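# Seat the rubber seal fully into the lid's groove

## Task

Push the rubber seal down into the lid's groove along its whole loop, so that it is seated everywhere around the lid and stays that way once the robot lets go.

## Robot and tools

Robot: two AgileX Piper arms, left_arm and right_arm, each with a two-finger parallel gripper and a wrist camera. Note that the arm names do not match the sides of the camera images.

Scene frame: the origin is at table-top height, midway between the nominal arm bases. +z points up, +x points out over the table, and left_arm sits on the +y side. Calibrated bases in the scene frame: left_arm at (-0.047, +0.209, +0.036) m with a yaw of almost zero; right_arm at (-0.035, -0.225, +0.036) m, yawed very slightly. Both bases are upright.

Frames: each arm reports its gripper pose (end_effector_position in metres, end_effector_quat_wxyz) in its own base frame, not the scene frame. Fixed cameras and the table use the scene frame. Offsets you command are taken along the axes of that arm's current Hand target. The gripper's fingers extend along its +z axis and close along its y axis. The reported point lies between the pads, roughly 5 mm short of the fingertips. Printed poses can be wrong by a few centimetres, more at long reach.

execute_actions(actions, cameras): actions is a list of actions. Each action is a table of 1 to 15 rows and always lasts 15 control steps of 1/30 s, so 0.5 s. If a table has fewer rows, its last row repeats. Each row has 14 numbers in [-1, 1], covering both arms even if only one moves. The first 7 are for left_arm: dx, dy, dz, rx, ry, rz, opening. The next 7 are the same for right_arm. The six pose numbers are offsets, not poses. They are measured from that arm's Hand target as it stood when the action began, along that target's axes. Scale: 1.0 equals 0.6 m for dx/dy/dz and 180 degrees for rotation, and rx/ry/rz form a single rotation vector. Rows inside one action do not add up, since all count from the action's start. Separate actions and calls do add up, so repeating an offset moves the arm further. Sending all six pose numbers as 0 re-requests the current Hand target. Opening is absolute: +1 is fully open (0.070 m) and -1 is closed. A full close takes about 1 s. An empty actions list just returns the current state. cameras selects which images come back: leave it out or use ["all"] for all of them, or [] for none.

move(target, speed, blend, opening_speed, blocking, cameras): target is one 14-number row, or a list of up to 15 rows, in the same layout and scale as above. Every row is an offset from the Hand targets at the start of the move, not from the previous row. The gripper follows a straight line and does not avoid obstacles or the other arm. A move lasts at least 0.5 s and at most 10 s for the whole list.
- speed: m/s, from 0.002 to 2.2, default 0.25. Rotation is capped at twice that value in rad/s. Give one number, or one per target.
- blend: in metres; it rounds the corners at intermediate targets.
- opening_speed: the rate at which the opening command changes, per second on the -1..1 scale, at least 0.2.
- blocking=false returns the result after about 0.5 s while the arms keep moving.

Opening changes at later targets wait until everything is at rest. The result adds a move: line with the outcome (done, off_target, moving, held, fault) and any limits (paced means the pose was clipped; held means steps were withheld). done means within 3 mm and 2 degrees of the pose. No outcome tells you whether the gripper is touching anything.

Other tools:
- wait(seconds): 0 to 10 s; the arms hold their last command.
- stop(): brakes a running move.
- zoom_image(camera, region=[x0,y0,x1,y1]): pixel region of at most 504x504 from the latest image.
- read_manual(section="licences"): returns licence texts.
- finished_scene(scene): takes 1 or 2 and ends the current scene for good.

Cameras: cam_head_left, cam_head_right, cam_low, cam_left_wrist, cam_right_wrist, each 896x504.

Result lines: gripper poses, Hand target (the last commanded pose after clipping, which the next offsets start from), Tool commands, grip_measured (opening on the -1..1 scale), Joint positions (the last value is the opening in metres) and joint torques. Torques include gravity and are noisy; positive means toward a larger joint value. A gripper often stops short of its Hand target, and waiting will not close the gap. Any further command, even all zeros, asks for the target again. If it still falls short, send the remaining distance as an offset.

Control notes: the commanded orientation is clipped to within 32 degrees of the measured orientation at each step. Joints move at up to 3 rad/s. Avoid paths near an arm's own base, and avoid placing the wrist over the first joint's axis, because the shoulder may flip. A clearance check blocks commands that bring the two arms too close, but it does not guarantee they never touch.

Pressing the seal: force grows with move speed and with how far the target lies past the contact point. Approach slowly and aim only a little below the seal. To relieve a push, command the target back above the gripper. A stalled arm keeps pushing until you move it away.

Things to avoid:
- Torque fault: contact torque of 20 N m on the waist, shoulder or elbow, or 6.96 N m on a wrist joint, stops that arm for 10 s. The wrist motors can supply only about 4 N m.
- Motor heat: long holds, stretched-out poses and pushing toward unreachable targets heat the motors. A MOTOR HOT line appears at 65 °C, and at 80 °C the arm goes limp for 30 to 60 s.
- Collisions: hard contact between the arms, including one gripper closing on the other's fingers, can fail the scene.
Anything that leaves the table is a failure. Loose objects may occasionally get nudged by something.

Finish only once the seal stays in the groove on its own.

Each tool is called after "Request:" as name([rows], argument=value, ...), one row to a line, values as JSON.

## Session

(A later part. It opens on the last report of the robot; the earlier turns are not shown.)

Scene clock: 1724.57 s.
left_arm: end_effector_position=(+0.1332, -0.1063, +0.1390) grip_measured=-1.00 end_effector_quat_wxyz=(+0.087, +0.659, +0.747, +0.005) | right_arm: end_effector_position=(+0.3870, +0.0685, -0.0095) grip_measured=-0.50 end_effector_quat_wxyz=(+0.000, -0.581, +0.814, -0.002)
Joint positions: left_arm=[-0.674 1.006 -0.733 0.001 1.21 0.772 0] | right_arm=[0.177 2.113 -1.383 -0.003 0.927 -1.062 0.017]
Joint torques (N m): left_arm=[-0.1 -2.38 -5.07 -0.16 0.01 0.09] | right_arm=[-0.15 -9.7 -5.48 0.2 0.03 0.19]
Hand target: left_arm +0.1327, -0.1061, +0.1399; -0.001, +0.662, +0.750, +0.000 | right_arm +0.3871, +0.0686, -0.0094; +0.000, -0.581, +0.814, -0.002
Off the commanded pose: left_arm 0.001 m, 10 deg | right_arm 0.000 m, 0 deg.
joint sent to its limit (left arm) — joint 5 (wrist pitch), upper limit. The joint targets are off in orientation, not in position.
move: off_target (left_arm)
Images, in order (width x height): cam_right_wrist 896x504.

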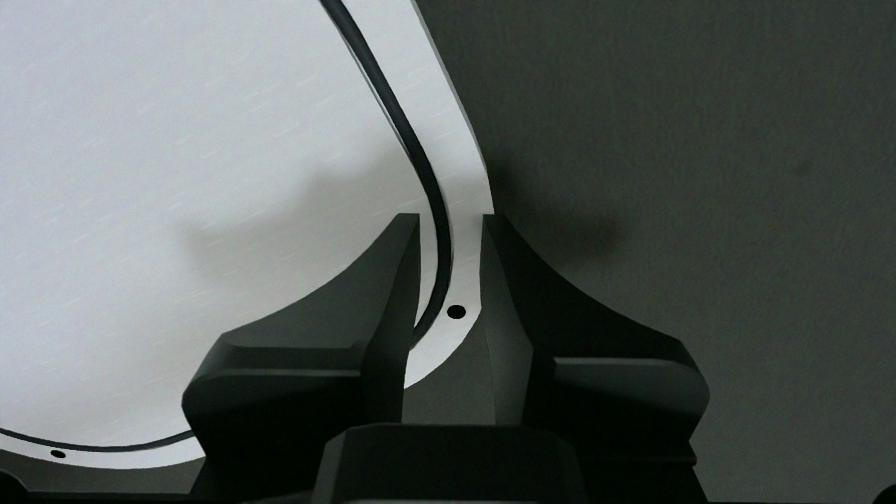

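Request:
move([
  [0,0,0,0,0,0,-1,0,0.004,-0.02,0,0,0,-1],
  [0,0,0,0,0,0,-1,0,0.004,0.0172,0,0,0,-1],
  [0,0,0,0,0,0,-1,0,0.004,-0.02,0,0,0,-1],
  [0,0,0,0,0,0,-1,-0.022,0.009,0,0,0,-0.13,-0.5],
], speed=0.1, cameras=["cam_right_wrist"])

Request:
zoom_image(camera="cam_right_wrist", region=[340, 100, 580, 340])

Scene clock: 1733.90 s.
left_arm: end_effector_position=(+0.1332, -0.1063, +0.1390) grip_measured=-1.00 end_effector_quat_wxyz=(+0.087, +0.659, +0.747, +0.005) | right_arm: end_effector_position=(+0.3861, +0.0828, -0.0095) grip_measured=-0.50 end_effector_quat_wxyz=(+0.000, +0.734, -0.679, +0.002)
Joint positions: left_arm=[-0.674 1.006 -0.733 0.001 1.21 0.772 0] | right_arm=[0.213 2.119 -1.394 -0.004 0.932 -1.434 0.018]
Joint torques (N m): left_arm=[0.26 -2.5 -5.69 -0.14 -0.01 0.12] | right_arm=[0.1 -9.12 -5.6 0.07 -0.03 0.2]
Hand target: left_arm +0.1327, -0.1061, +0.1399; -0.001, +0.662, +0.750, +0.000 | right_arm +0.3863, +0.0828, -0.0094; +0.000, +0.734, -0.679, +0.002
Off the commanded pose: left_arm 0.001 m, 10 deg | right_arm 0.000 m, 0 deg.
joint sent to its limit (left arm) — joint 5 (wrist pitch), upper limit. The joint targets are off in orientation, not in position.
move: off_target (left_arm)
Images, in order (width x height): cam_right_wrist 896x504.

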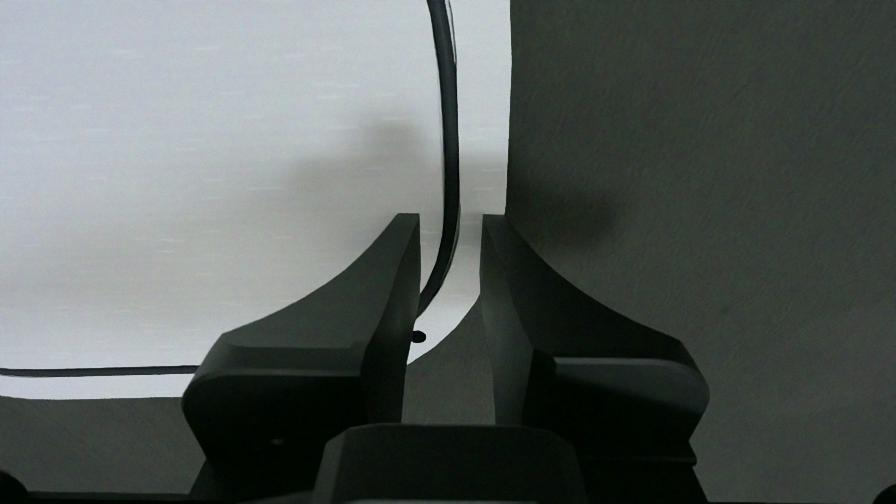

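Scaled by 2.100 from the camera's 896x504 image, which has a finer 1280x720 frame.

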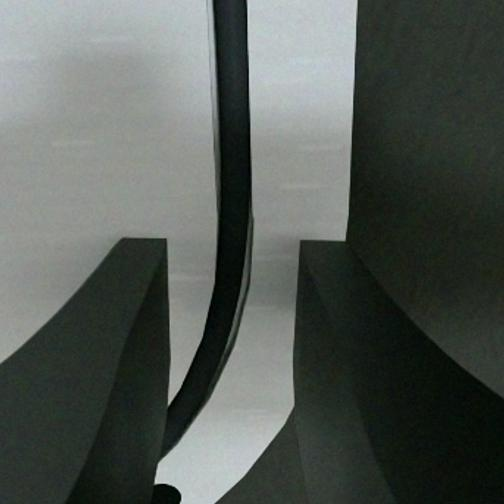

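Request:
move([
  [0,0,0,0,0,0,-1,0,0.0015,-0.02,0,0,0,-1],
  [0,0,0,0,0,0,-1,0,0.0015,0.0172,0,0,0,-1],
  [0,0,0,0,0,0,-1,0,0.0015,-0.01,0,0,0,-1],
  [0,0,0,0,0,0,-1,-0.022,0,-0.01,0,0,0,-1],
  [0,0,0,0,0,0,-1,-0.022,0,0.0172,0,0,0,-1],
  [0,0,0,0,0,0,-1,-0.022,0,-0.01,0,0,0,-1],
  [0,0,0,0,0,0,-1,-0.044,0,-0.01,0,0,0,-1],
  [0,0,0,0,0,0,-1,-0.044,0,0.0172,0,0,0,-1],
  [0,0,0,0,0,0,-1,-0.044,0,-0.02,0,0,0,-1],
  [0,0,0,0,0,0,-1,-0.066,0,0,0,0,0,-0.5],
], speed=0.1, cameras=["cam_right_wrist"])

Request:
zoom_image(camera="cam_right_wrist", region=[340, 0, 580, 340])

Scene clock: 1745.33 s.
left_arm: end_effector_position=(+0.1332, -0.1063, +0.1390) grip_measured=-1.00 end_effector_quat_wxyz=(+0.087, +0.659, +0.747, +0.005) | right_arm: end_effector_position=(+0.3833, +0.1225, -0.0097) grip_measured=-0.50 end_effector_quat_wxyz=(+0.000, +0.734, -0.679, +0.002)
Joint positions: left_arm=[-0.674 1.006 -0.733 0.001 1.21 0.772 0] | right_arm=[0.311 2.142 -1.436 -0.004 0.95 -1.336 0.018]
Joint torques (N m): left_arm=[0.26 -2.51 -4.71 -0.24 -0.04 0.08] | right_arm=[-0.64 -10.9 -3.68 0.13 0.23 0]
Hand target: left_arm +0.1327, -0.1061, +0.1399; -0.001, +0.662, +0.750, +0.000 | right_arm +0.3832, +0.1223, -0.0095; +0.000, +0.734, -0.679, +0.002
Off the commanded pose: left_arm 0.001 m, 10 deg | right_arm 0.000 m, 0 deg.
joint sent to its limit (left arm) — joint 5 (wrist pitch), upper limit. The joint targets are off in orientation, not in position.
move: off_target (left_arm)
Images, in order (width x height): cam_right_wrist 896x504.

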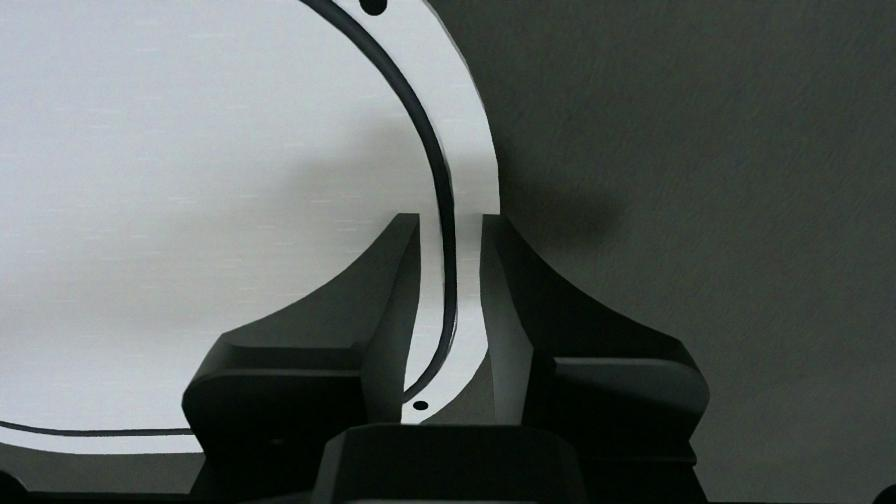

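Scaled by 1.482 from the camera's 896x504 image, which has a finer 1280x720 frame.

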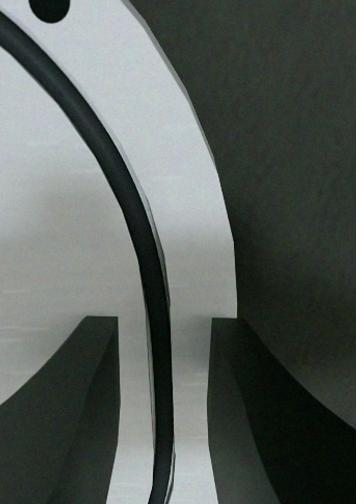

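Request:
move([
  [0,0,0,0,0,0,-1,0,0,-0.1,0,0,0,-0.5],
  [0,0,0,0,0,0,-1,0.08,0.08,-0.3,0,0,0,-0.5],
], speed=0.2, cameras=["cam_right_wrist"])

Request:
zoom_image(camera="cam_right_wrist", region=[0, 0, 448, 252])

Request:
zoom_image(camera="cam_right_wrist", region=[448, 0, 896, 252])

Scene clock: 1754.13 s.
left_arm: end_effector_position=(+0.1332, -0.1063, +0.1390) grip_measured=-1.00 end_effector_quat_wxyz=(+0.087, +0.659, +0.747, +0.005) | right_arm: end_effector_position=(+0.3386, +0.0710, +0.1703) grip_measured=-0.50 end_effector_quat_wxyz=(-0.078, +0.731, -0.676, +0.057)
Joint positions: left_arm=[-0.674 1.006 -0.733 0.001 1.21 0.772 0] | right_arm=[0.208 1.619 -1.384 -0.003 1.23 -1.439 0.018]
Joint torques (N m): left_arm=[-0.28 -1.96 -5.26 -0.18 0.05 0.02] | right_arm=[0.21 -5.32 -4.57 0.2 -0.04 0.17]
Hand target: left_arm +0.1327, -0.1061, +0.1399; -0.001, +0.662, +0.750, +0.000 | right_arm +0.3386, +0.0712, +0.1705; +0.000, +0.734, -0.679, +0.002
Off the commanded pose: left_arm 0.001 m, 10 deg | right_arm 0.000 m, 11 deg.
joint sent to its limit (left arm) — joint 5 (wrist pitch), upper limit. The joint targets are off in orientation, not in position.
joint sent to its limit (right arm) — joint 5 (wrist pitch), upper limit. The joint targets are off in orientation, not in position.
move: off_target (left_arm, right_arm)
Images, in order (width x height): cam_right_wrist 896x504.

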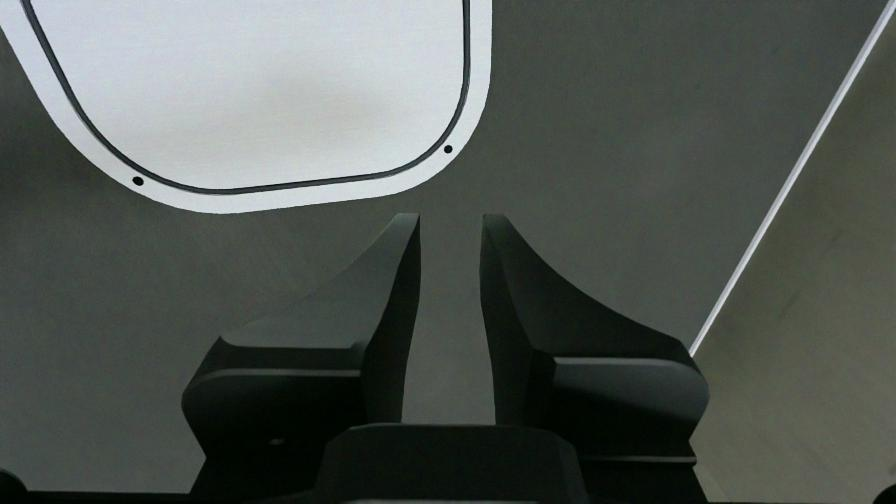

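Scaled by 1.125 from the camera's 896x504 image, which has a finer 1280x720 frame.

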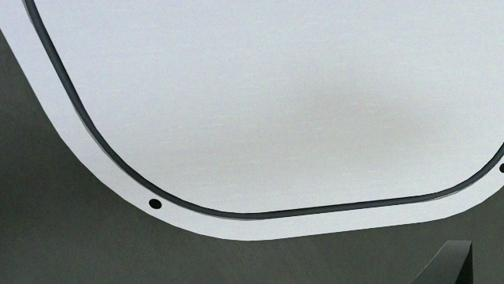

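Scaled by 1.125 from the camera's 896x504 image, which has a finer 1280x720 frame.

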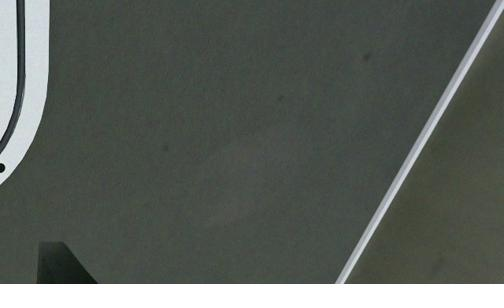

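Request:
move(target=[0,0,0,0,0,0,-1,-0.02,0.233,0.0,0,0,0.26,-0.5], speed=0.2, cameras=["cam_right_wrist"])

Request:
zoom_image(camera="cam_right_wrist", region=[200, 0, 504, 252])

Request:
zoom_image(camera="cam_right_wrist", region=[440, 0, 740, 252])

Scene clock: 1762.93 s.
left_arm: end_effector_position=(+0.1332, -0.1063, +0.1390) grip_measured=-1.00 end_effector_quat_wxyz=(+0.087, +0.659, +0.747, +0.005) | right_arm: end_effector_position=(+0.1983, +0.0723, +0.1696) grip_measured=-0.50 end_effector_quat_wxyz=(+0.111, -0.401, +0.909, -0.008)
Joint positions: left_arm=[-0.674 1.006 -0.733 0.001 1.21 0.772 0] | right_arm=[0.352 1.115 -0.91 -0.002 1.23 -0.479 0.018]
Joint torques (N m): left_arm=[0.12 -1.94 -4.77 -0.22 0.01 0.11] | right_arm=[0.25 -0.4 -5.82 0.1 -0.12 -0.02]
Hand target: left_arm +0.1327, -0.1061, +0.1399; -0.001, +0.662, +0.750, +0.000 | right_arm +0.1983, +0.0723, +0.1702; +0.001, -0.404, +0.915, -0.002
Off the commanded pose: left_arm 0.001 m, 10 deg | right_arm 0.001 m, 13 deg.
joint sent to its limit (left arm) — joint 5 (wrist pitch), upper limit. The joint targets are off in orientation, not in position.
joint sent to its limit (right arm) — joint 5 (wrist pitch), upper limit. The joint targets are off in orientation, not in position.
move: off_target (left_arm, right_arm)
Images, in order (width x height): cam_right_wrist 896x504.

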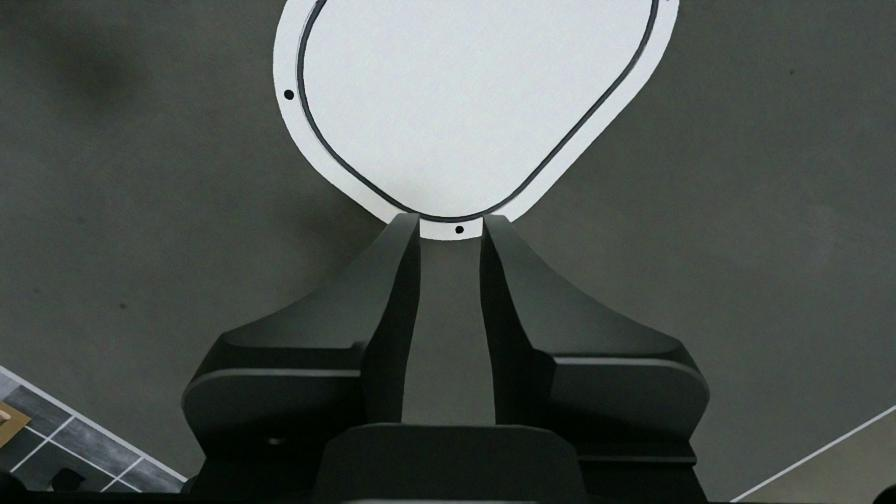

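Scaled by 1.658 from the camera's 896x504 image, which has a finer 1280x720 frame.

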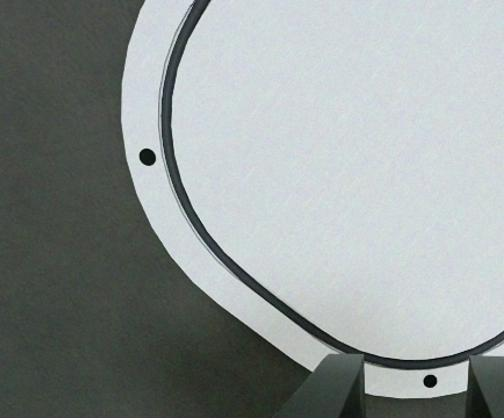

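Scaled by 1.680 from the camera's 896x504 image, which has a finer 1280x720 frame.

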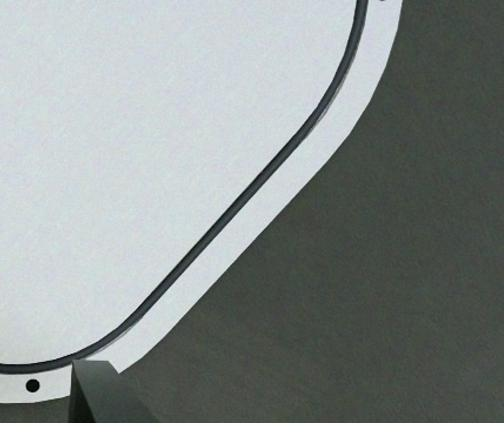

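Request:
move(target=[0,0,0,0,0,0,-1,-0.099,0.089,0.19,0,0,0.24,-0.5], speed=0.2, cameras=["cam_right_wrist"])

Request:
zoom_image(camera="cam_right_wrist", region=[300, 0, 700, 250])

Scene clock: 1772.87 s.
left_arm: end_effector_position=(+0.1332, -0.1063, +0.1390) grip_measured=-1.00 end_effector_quat_wxyz=(+0.087, +0.659, +0.747, +0.005) | right_arm: end_effector_position=(+0.1990, +0.1518, +0.0555) grip_measured=-0.50 end_effector_quat_wxyz=(+0.001, -0.038, +0.999, -0.001)
Joint positions: left_arm=[-0.674 1.006 -0.733 0.001 1.21 0.772 0] | right_arm=[0.654 1.555 -0.844 -0.004 0.948 0.58 0.018]
Joint torques (N m): left_arm=[0.11 -2.6 -4.82 -0.23 0 0.12] | right_arm=[0.12 -5.77 -5.73 0.03 0.14 -0.02]
Hand target: left_arm +0.1327, -0.1061, +0.1399; -0.001, +0.662, +0.750, +0.000 | right_arm +0.1991, +0.1519, +0.0560; +0.001, -0.039, +0.999, -0.001
Off the commanded pose: left_arm 0.001 m, 10 deg | right_arm 0.000 m, 0 deg.
joint sent to its limit (left arm) — joint 5 (wrist pitch), upper limit. The joint targets are off in orientation, not in position.
move: off_target (left_arm)
Images, in order (width x height): cam_right_wrist 896x504.

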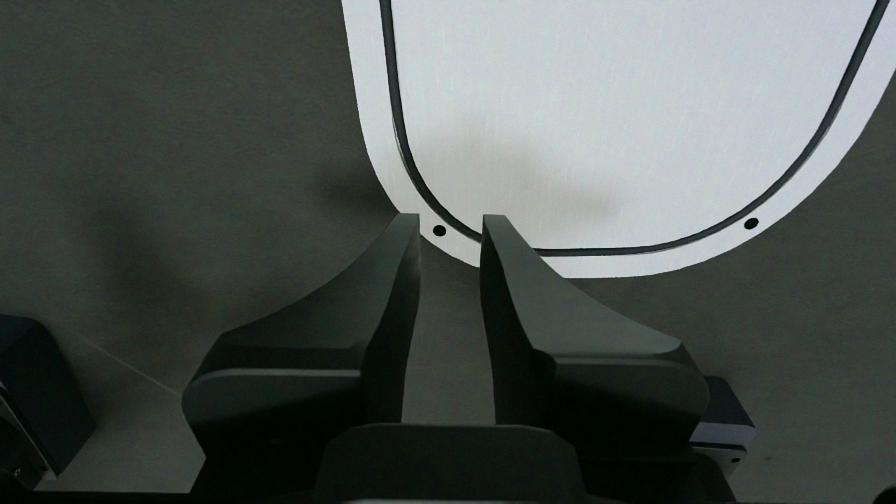

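Scaled by 1.260 from the camera's 896x504 image, which has a finer 1280x720 frame.

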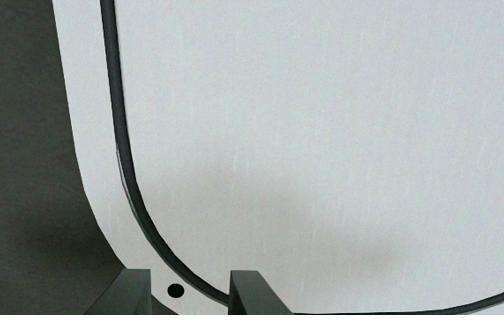

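Request:
move(target=[0,0,0,0,0,0,-1,-0.14,0.0,0,0,0,0,-0.5], speed=0.2, cameras=["cam_right_wrist"])

Request:
zoom_image(camera="cam_right_wrist", region=[300, 0, 600, 250])

Request:
zoom_image(camera="cam_right_wrist", region=[580, 0, 880, 250])

Scene clock: 1778.47 s.
left_arm: end_effector_position=(+0.1332, -0.1063, +0.1389) grip_measured=-1.00 end_effector_quat_wxyz=(+0.087, +0.659, +0.747, +0.005) | right_arm: end_effector_position=(+0.2833, +0.1582, +0.0559) grip_measured=-0.50 end_effector_quat_wxyz=(+0.001, -0.039, +0.999, -0.002)
Joint positions: left_arm=[-0.674 1.007 -0.733 0.001 1.21 0.772 0] | right_arm=[0.512 1.791 -1.153 -0.005 1.02 0.437 0.018]
Joint torques (N m): left_arm=[-0.24 -2.19 -5.51 -0.17 0.01 0.12] | right_arm=[0.3 -8.25 -3.78 0.19 0.13 0.15]
Hand target: left_arm +0.1327, -0.1061, +0.1399; -0.001, +0.662, +0.750, +0.000 | right_arm +0.2829, +0.1584, +0.0562; +0.001, -0.039, +0.999, -0.001
Off the commanded pose: left_arm 0.001 m, 10 deg | right_arm 0.001 m, 0 deg.
joint sent to its limit (left arm) — joint 5 (wrist pitch), upper limit. The joint targets are off in orientation, not in position.
move: off_target (left_arm)
Images, in order (width x height): cam_right_wrist 896x504.

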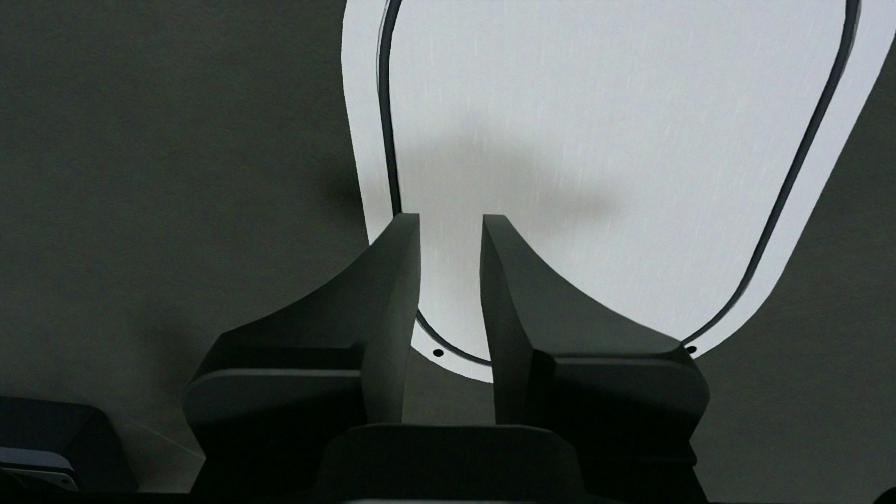

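Scaled by 1.680 from the camera's 896x504 image, which has a finer 1280x720 frame.

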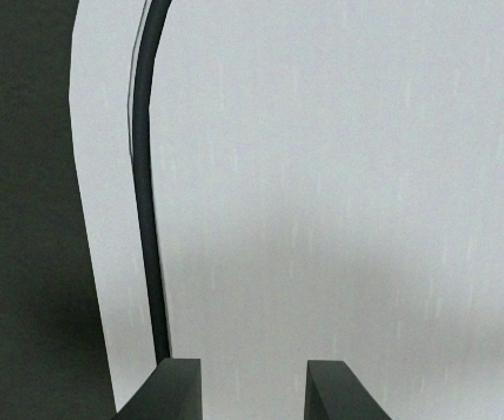

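Scaled by 1.680 from the camera's 896x504 image, which has a finer 1280x720 frame.

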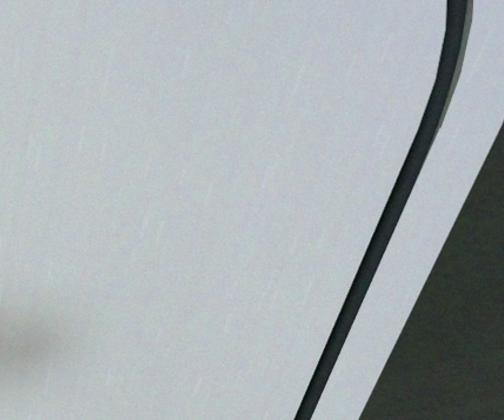

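Request:
move([
  [0,0,0,0,0,0,-1,-0.04,0.024,0.06,0,0,0,-0.5],
  [0,0,0,0,0,0,-1,-0.04,0.024,0.109,0,0,0,-0.5],
], speed=0.15, cameras=["cam_right_wrist"])

Request:
zoom_image(camera="cam_right_wrist", region=[340, 0, 660, 340])

Scene clock: 1785.27 s.
left_arm: end_effector_position=(+0.1332, -0.1063, +0.1389) grip_measured=-1.00 end_effector_quat_wxyz=(+0.087, +0.659, +0.747, +0.005) | right_arm: end_effector_position=(+0.3054, +0.1743, -0.0103) grip_measured=-0.50 end_effector_quat_wxyz=(+0.000, -0.039, +0.999, -0.002)
Joint positions: left_arm=[-0.674 1.006 -0.733 0.001 1.21 0.772 0] | right_arm=[0.52 1.997 -1.171 -0.004 0.833 0.445 0.018]
Joint torques (N m): left_arm=[0.18 -2.43 -4.94 -0.23 -0.01 0.14] | right_arm=[-0.08 -9.6 -5.04 0.01 0.16 0.2]
Hand target: left_arm +0.1327, -0.1061, +0.1399; -0.001, +0.662, +0.750, +0.000 | right_arm +0.3059, +0.1745, -0.0092; +0.001, -0.039, +0.999, -0.001
Off the commanded pose: left_arm 0.001 m, 10 deg | right_arm 0.001 m, 0 deg.
joint sent to its limit (left arm) — joint 5 (wrist pitch), upper limit. The joint targets are off in orientation, not in position.
move: off_target (left_arm)
Images, in order (width x height): cam_right_wrist 896x504.

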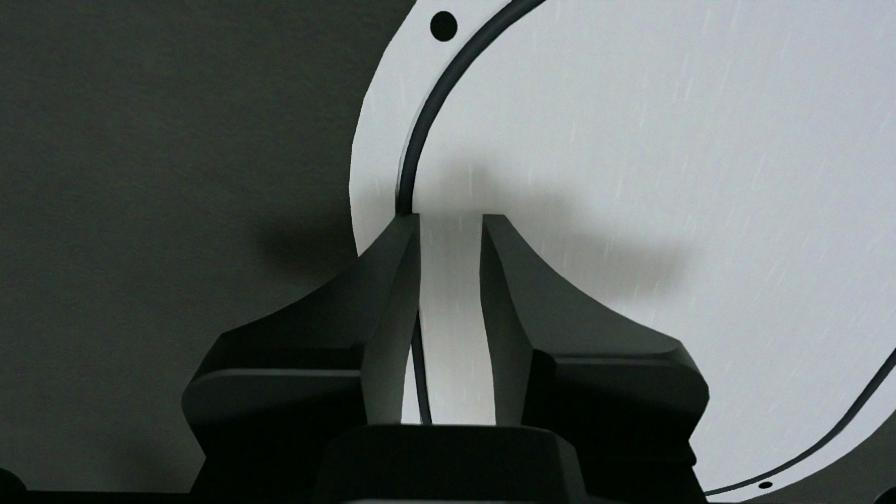

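Scaled by 1.482 from the camera's 896x504 image, which has a finer 1280x720 frame.

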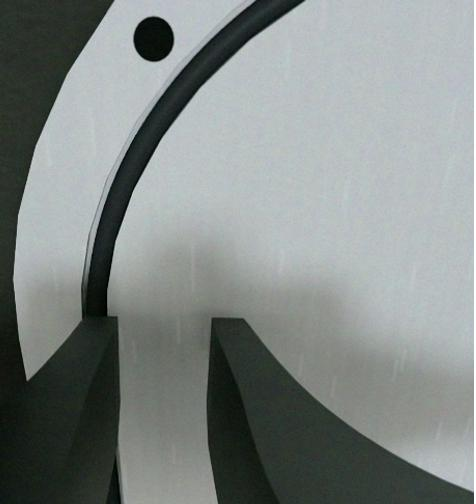

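Request:
move([
  [0,0,0,0,0,0,-1,0,0.02,-0.02,0,0,0,-1],
  [0,0,0,0,0,0,-1,0,0.02,0.016,0,0,0,-1],
  [0,0,0,0,0,0,-1,0,0.02,-0.02,0,0,0,-1],
  [0,0,0,0,0,0,-1,-0.01,0.02,0,0,0,0.08,-0.5],
], speed=0.1, cameras=["cam_right_wrist"])

Request:
zoom_image(camera="cam_right_wrist", region=[340, 100, 580, 340])

Scene clock: 1797.13 s.
left_arm: end_effector_position=(+0.1332, -0.1063, +0.1390) grip_measured=-1.00 end_effector_quat_wxyz=(+0.087, +0.659, +0.747, +0.005) | right_arm: end_effector_position=(+0.3106, +0.1870, -0.0093) grip_measured=-0.50 end_effector_quat_wxyz=(+0.001, +0.087, +0.996, -0.001)
Joint positions: left_arm=[-0.674 1.006 -0.733 0.001 1.21 0.772 0] | right_arm=[0.544 2.025 -1.225 -0.004 0.858 0.72 0.018]
Joint torques (N m): left_arm=[0.4 -2.01 -5.17 -0.37 0.06 0.11] | right_arm=[-0.5 -8.51 -5.39 0.01 -0.01 -0.01]
Hand target: left_arm +0.1327, -0.1061, +0.1399; -0.001, +0.662, +0.750, +0.000 | right_arm +0.3109, +0.1869, -0.0092; +0.001, +0.087, +0.996, -0.001
Off the commanded pose: left_arm 0.001 m, 10 deg | right_arm 0.000 m, 0 deg.
joint sent to its limit (left arm) — joint 5 (wrist pitch), upper limit. The joint targets are off in orientation, not in position.
move: off_target (left_arm)
Images, in order (width x height): cam_right_wrist 896x504.

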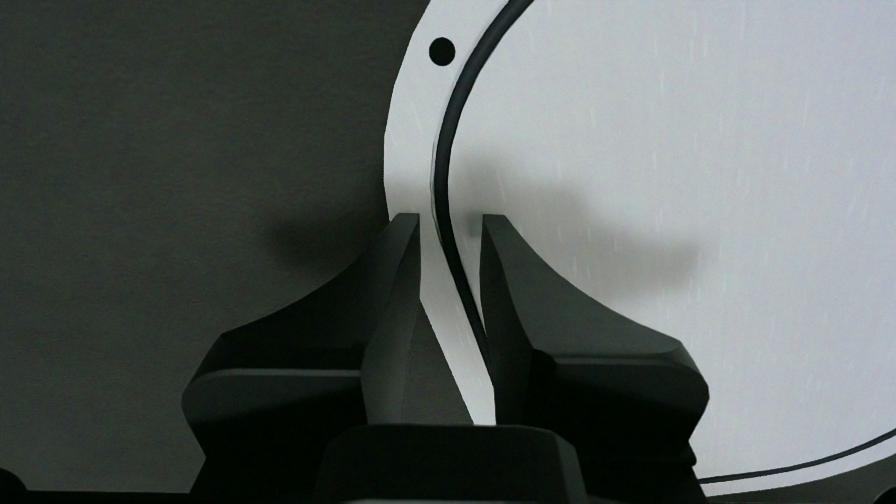

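Scaled by 2.100 from the camera's 896x504 image, which has a finer 1280x720 frame.

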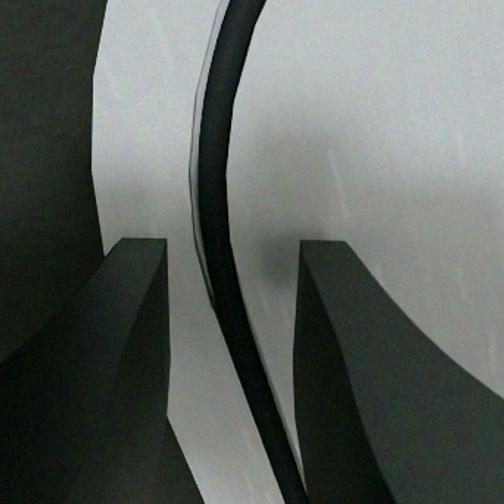

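Request:
move([
  [0,0,0,0,0,0,-1,0,0.001,-0.02,0,0,0,-1],
  [0,0,0,0,0,0,-1,0,0.001,0.0168,0,0,0,-1],
  [0,0,0,0,0,0,-1,0,0.001,-0.01,0,0,0,-1],
  [0,0,0,0,0,0,-1,-0.02,0.005,-0.01,0,0,0.03,-1],
  [0,0,0,0,0,0,-1,-0.02,0.005,0.0168,0,0,0.03,-1],
  [0,0,0,0,0,0,-1,-0.02,0.005,-0.01,0,0,0.03,-1],
  [0,0,0,0,0,0,-1,-0.04,0.005,-0.01,0,0,0.06,-1],
  [0,0,0,0,0,0,-1,-0.04,0.005,0.0168,0,0,0.06,-1],
  [0,0,0,0,0,0,-1,-0.04,0.005,-0.02,0,0,0.06,-1],
  [0,0,0,0,0,0,-1,-0.05,0.002,0,0,0,0.1,-0.5],
], speed=0.1, cameras=["cam_right_wrist"])

Request:
zoom_image(camera="cam_right_wrist", region=[340, 100, 580, 340])

Scene clock: 1809.27 s.
left_arm: end_effector_position=(+0.1332, -0.1063, +0.1390) grip_measured=-1.00 end_effector_quat_wxyz=(+0.087, +0.659, +0.747, +0.005) | right_arm: end_effector_position=(+0.3404, +0.1828, -0.0093) grip_measured=-0.50 end_effector_quat_wxyz=(+0.001, +0.242, +0.970, -0.001)
Joint positions: left_arm=[-0.674 1.006 -0.733 0.001 1.21 0.772 0] | right_arm=[0.494 2.094 -1.349 -0.004 0.913 0.985 0.018]
Joint torques (N m): left_arm=[0.42 -2.34 -5.39 -0.3 -0.04 0.13] | right_arm=[-0.24 -9.76 -5.61 0.01 0.13 0]
Hand target: left_arm +0.1327, -0.1061, +0.1399; -0.001, +0.662, +0.750, +0.000 | right_arm +0.3407, +0.1829, -0.0092; +0.001, +0.241, +0.970, -0.001
Off the commanded pose: left_arm 0.001 m, 10 deg | right_arm 0.000 m, 0 deg.
joint sent to its limit (left arm) — joint 5 (wrist pitch), upper limit. The joint targets are off in orientation, not in position.
move: off_target (left_arm)
Images, in order (width x height): cam_right_wrist 896x504.

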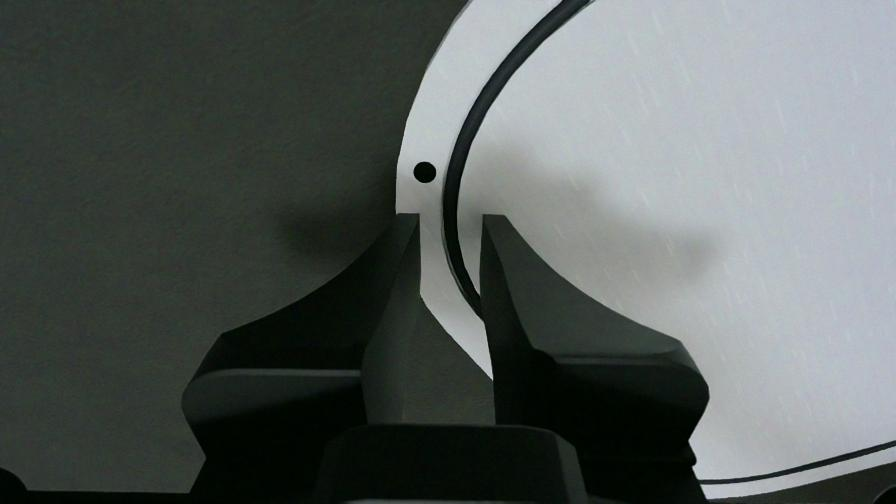

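Scaled by 2.100 from the camera's 896x504 image, which has a finer 1280x720 frame.

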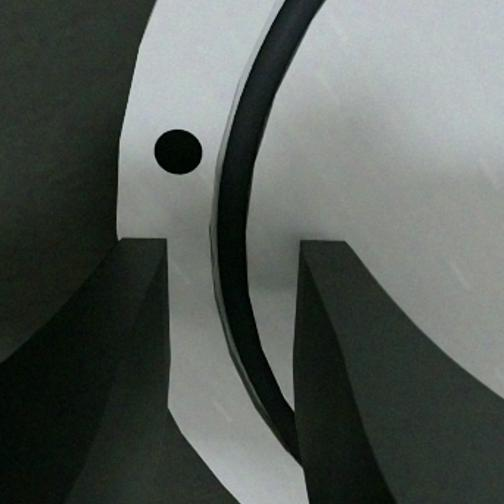

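Request:
move([
  [0,0,0,0,0,0,-1,0,0.001,-0.02,0,0,0,-1],
  [0,0,0,0,0,0,-1,0,0.001,0.0168,0,0,0,-1],
  [0,0,0,0,0,0,-1,0,0.001,-0.01,0,0,0,-1],
  [0,0,0,0,0,0,-1,-0.02,0.0015,-0.01,0,0,0.03,-1],
  [0,0,0,0,0,0,-1,-0.02,0.0015,0.0168,0,0,0.03,-1],
  [0,0,0,0,0,0,-1,-0.02,0.0015,-0.01,0,0,0.03,-1],
  [0,0,0,0,0,0,-1,-0.04,0.0005,-0.01,0,0,0.07,-1],
  [0,0,0,0,0,0,-1,-0.04,0.0005,0.0168,0,0,0.07,-1],
  [0,0,0,0,0,0,-1,-0.04,0.0005,-0.02,0,0,0.07,-1],
  [0,0,0,0,0,0,-1,-0.06,-0.008,0,0,0,0.14,-0.5],
], speed=0.1, cameras=["cam_right_wrist"])

Request:
zoom_image(camera="cam_right_wrist", region=[340, 100, 580, 340])

Scene clock: 1821.50 s.
left_arm: end_effector_position=(+0.1332, -0.1063, +0.1390) grip_measured=-1.00 end_effector_quat_wxyz=(+0.087, +0.659, +0.747, +0.005) | right_arm: end_effector_position=(+0.3699, +0.1616, -0.0093) grip_measured=-0.50 end_effector_quat_wxyz=(+0.001, +0.448, +0.894, -0.001)
Joint positions: left_arm=[-0.674 1.006 -0.733 0.001 1.21 0.772 0] | right_arm=[0.414 2.146 -1.446 -0.004 0.958 1.344 0.018]
Joint torques (N m): left_arm=[0.58 -2.09 -5.49 -0.23 -0.13 0.14] | right_arm=[-0.07 -9.75 -5.72 0.02 0.05 -0.01]
Hand target: left_arm +0.1327, -0.1061, +0.1399; -0.001, +0.662, +0.750, +0.000 | right_arm +0.3702, +0.1618, -0.0090; +0.002, +0.447, +0.894, -0.001
Off the commanded pose: left_arm 0.001 m, 10 deg | right_arm 0.000 m, 0 deg.
joint sent to its limit (left arm) — joint 5 (wrist pitch), upper limit. The joint targets are off in orientation, not in position.
move: off_target (left_arm)
Images, in order (width x height): cam_right_wrist 896x504.

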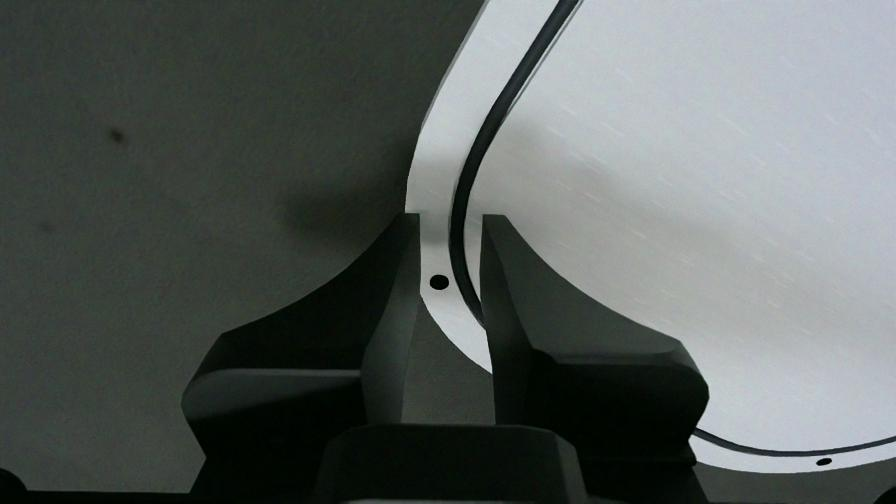

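Scaled by 2.100 from the camera's 896x504 image, which has a finer 1280x720 frame.

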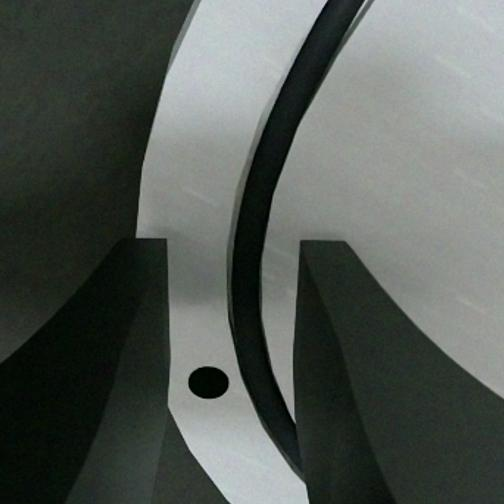

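Request:
move([
  [0,0,0,0,0,0,-1,0,-0.0025,-0.02,0,0,0,-1],
  [0,0,0,0,0,0,-1,0,-0.0025,0.0168,0,0,0,-1],
  [0,0,0,0,0,0,-1,0,-0.0025,-0.01,0,0,0,-1],
  [0,0,0,0,0,0,-1,-0.02,-0.0035,-0.01,0,0,0.03,-1],
  [0,0,0,0,0,0,-1,-0.02,-0.0035,0.0168,0,0,0.03,-1],
  [0,0,0,0,0,0,-1,-0.02,-0.0035,-0.01,0,0,0.03,-1],
  [0,0,0,0,0,0,-1,-0.038,-0.0075,-0.01,0,0,0.07,-1],
  [0,0,0,0,0,0,-1,-0.038,-0.0075,0.0168,0,0,0.07,-1],
  [0,0,0,0,0,0,-1,-0.038,-0.0075,-0.02,0,0,0.07,-1],
  [0,0,0,0,0,0,-1,-0.06,-0.018,0,0,0,0.14,-0.5],
], speed=0.1, cameras=["cam_right_wrist"])

Request:
zoom_image(camera="cam_right_wrist", region=[340, 100, 580, 340])

Scene clock: 1834.37 s.
left_arm: end_effector_position=(+0.1332, -0.1063, +0.1390) grip_measured=-1.00 end_effector_quat_wxyz=(+0.087, +0.659, +0.747, +0.005) | right_arm: end_effector_position=(+0.3832, +0.1266, -0.0089) grip_measured=-0.50 end_effector_quat_wxyz=(+0.002, +0.632, +0.775, +0.000)
Joint positions: left_arm=[-0.674 1.006 -0.733 0.001 1.21 0.772 0] | right_arm=[0.321 2.144 -1.444 -0.004 0.956 1.69 0.018]
Joint torques (N m): left_arm=[0.2 -2.05 -4.97 -0.31 -0.07 0.11] | right_arm=[0.02 -9.46 -4.22 0.11 0.1 0]
Hand target: left_arm +0.1327, -0.1061, +0.1399; -0.001, +0.662, +0.750, +0.000 | right_arm +0.3832, +0.1265, -0.0089; +0.002, +0.632, +0.775, +0.000
Off the commanded pose: left_arm 0.001 m, 10 deg | right_arm 0.000 m, 0 deg.
joint sent to its limit (left arm) — joint 5 (wrist pitch), upper limit. The joint targets are off in orientation, not in position.
move: off_target (left_arm)
Images, in order (width x height): cam_right_wrist 896x504.

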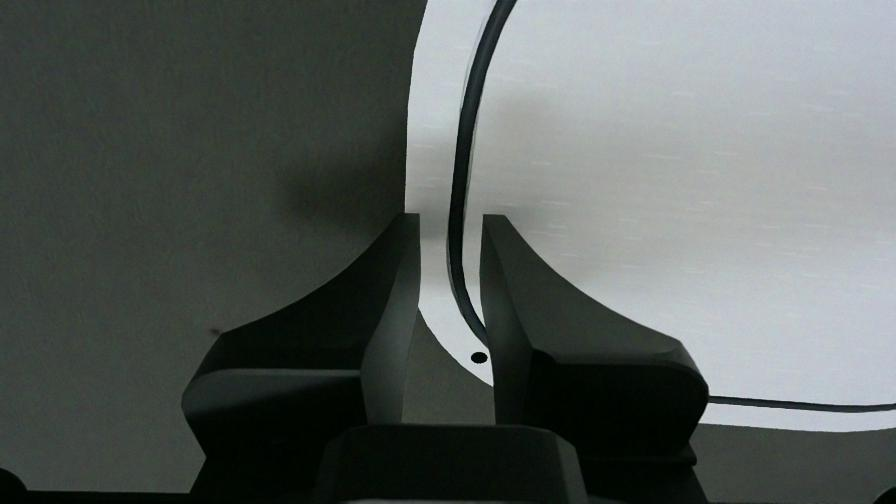

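Scaled by 2.100 from the camera's 896x504 image, which has a finer 1280x720 frame.

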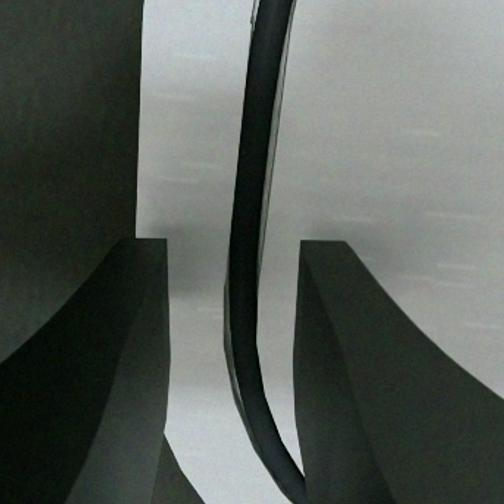

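Request:
move([
  [0,0,0,0,0,0,-1,0,-0.0025,-0.02,0,0,0,-1],
  [0,0,0,0,0,0,-1,0,-0.0025,0.0165,0,0,0,-1],
  [0,0,0,0,0,0,-1,0,-0.0025,-0.01,0,0,0,-1],
  [0,0,0,0,0,0,-1,-0.022,-0.0035,-0.01,0,0,0,-1],
  [0,0,0,0,0,0,-1,-0.022,-0.0035,0.0165,0,0,0,-1],
  [0,0,0,0,0,0,-1,-0.022,-0.0035,-0.01,0,0,0,-1],
  [0,0,0,0,0,0,-1,-0.042,-0.006,-0.01,0,0,0,-1],
  [0,0,0,0,0,0,-1,-0.042,-0.006,0.0165,0,0,0,-1],
  [0,0,0,0,0,0,-1,-0.042,-0.006,-0.02,0,0,0,-1],
  [0,0,0,0,0,0,-1,-0.04,-0.006,-0.15,0,0,0,-1],
], speed=0.1, cameras=["cam_right_wrist"])

Request:
zoom_image(camera="cam_right_wrist", region=[380, 0, 680, 280])

Scene clock: 1847.03 s.
left_arm: end_effector_position=(+0.1332, -0.1063, +0.1390) grip_measured=-1.00 end_effector_quat_wxyz=(+0.087, +0.659, +0.747, +0.005) | right_arm: end_effector_position=(+0.3847, +0.1022, +0.0823) grip_measured=-1.00 end_effector_quat_wxyz=(+0.005, +0.632, +0.775, +0.003)
Joint positions: left_arm=[-0.674 1.006 -0.733 0.001 1.21 0.772 0] | right_arm=[0.262 1.995 -1.578 -0.004 1.23 1.63 0]
Joint torques (N m): left_arm=[-0.05 -2.63 -5.35 -0.21 -0.12 0.06] | right_arm=[0.39 -8.08 -4.16 0.14 0.22 0.19]
Hand target: left_arm +0.1327, -0.1061, +0.1399; -0.001, +0.662, +0.750, +0.000 | right_arm +0.3843, +0.1025, +0.0811; +0.002, +0.632, +0.775, +0.000
Off the commanded pose: left_arm 0.001 m, 10 deg | right_arm 0.001 m, 1 deg.
joint sent to its limit (left arm) — joint 5 (wrist pitch), upper limit. The joint targets are off in orientation, not in position.
joint sent to its limit (right arm) — joint 5 (wrist pitch), upper limit. The joint targets still meet the commanded pose.
move: off_target (left_arm)
Images, in order (width x height): cam_right_wrist 896x504.

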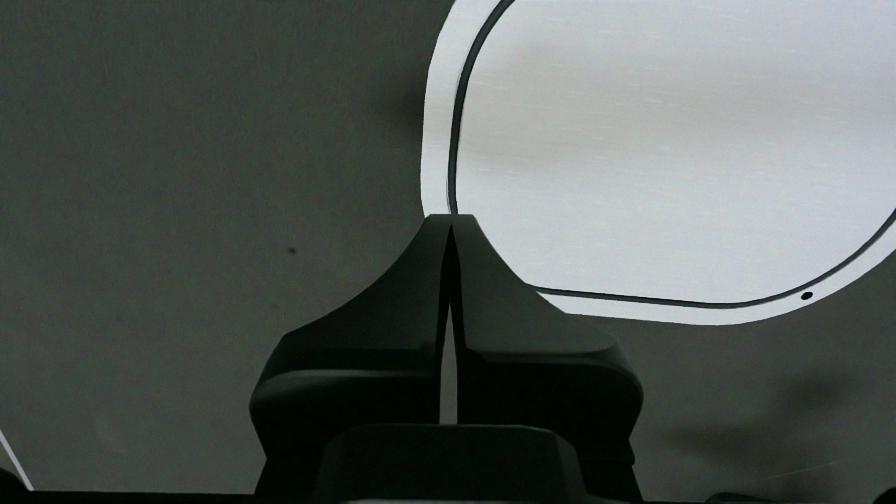

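Scaled by 1.680 from the camera's 896x504 image, which has a finer 1280x720 frame.

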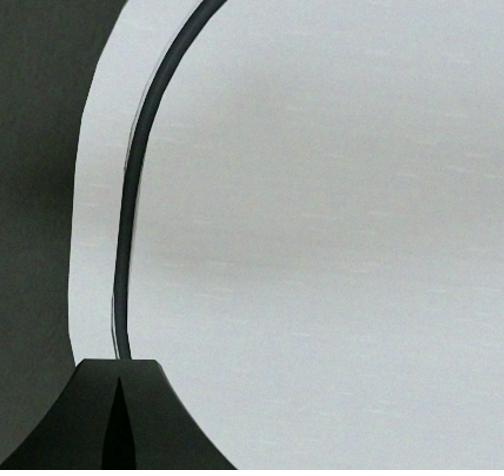

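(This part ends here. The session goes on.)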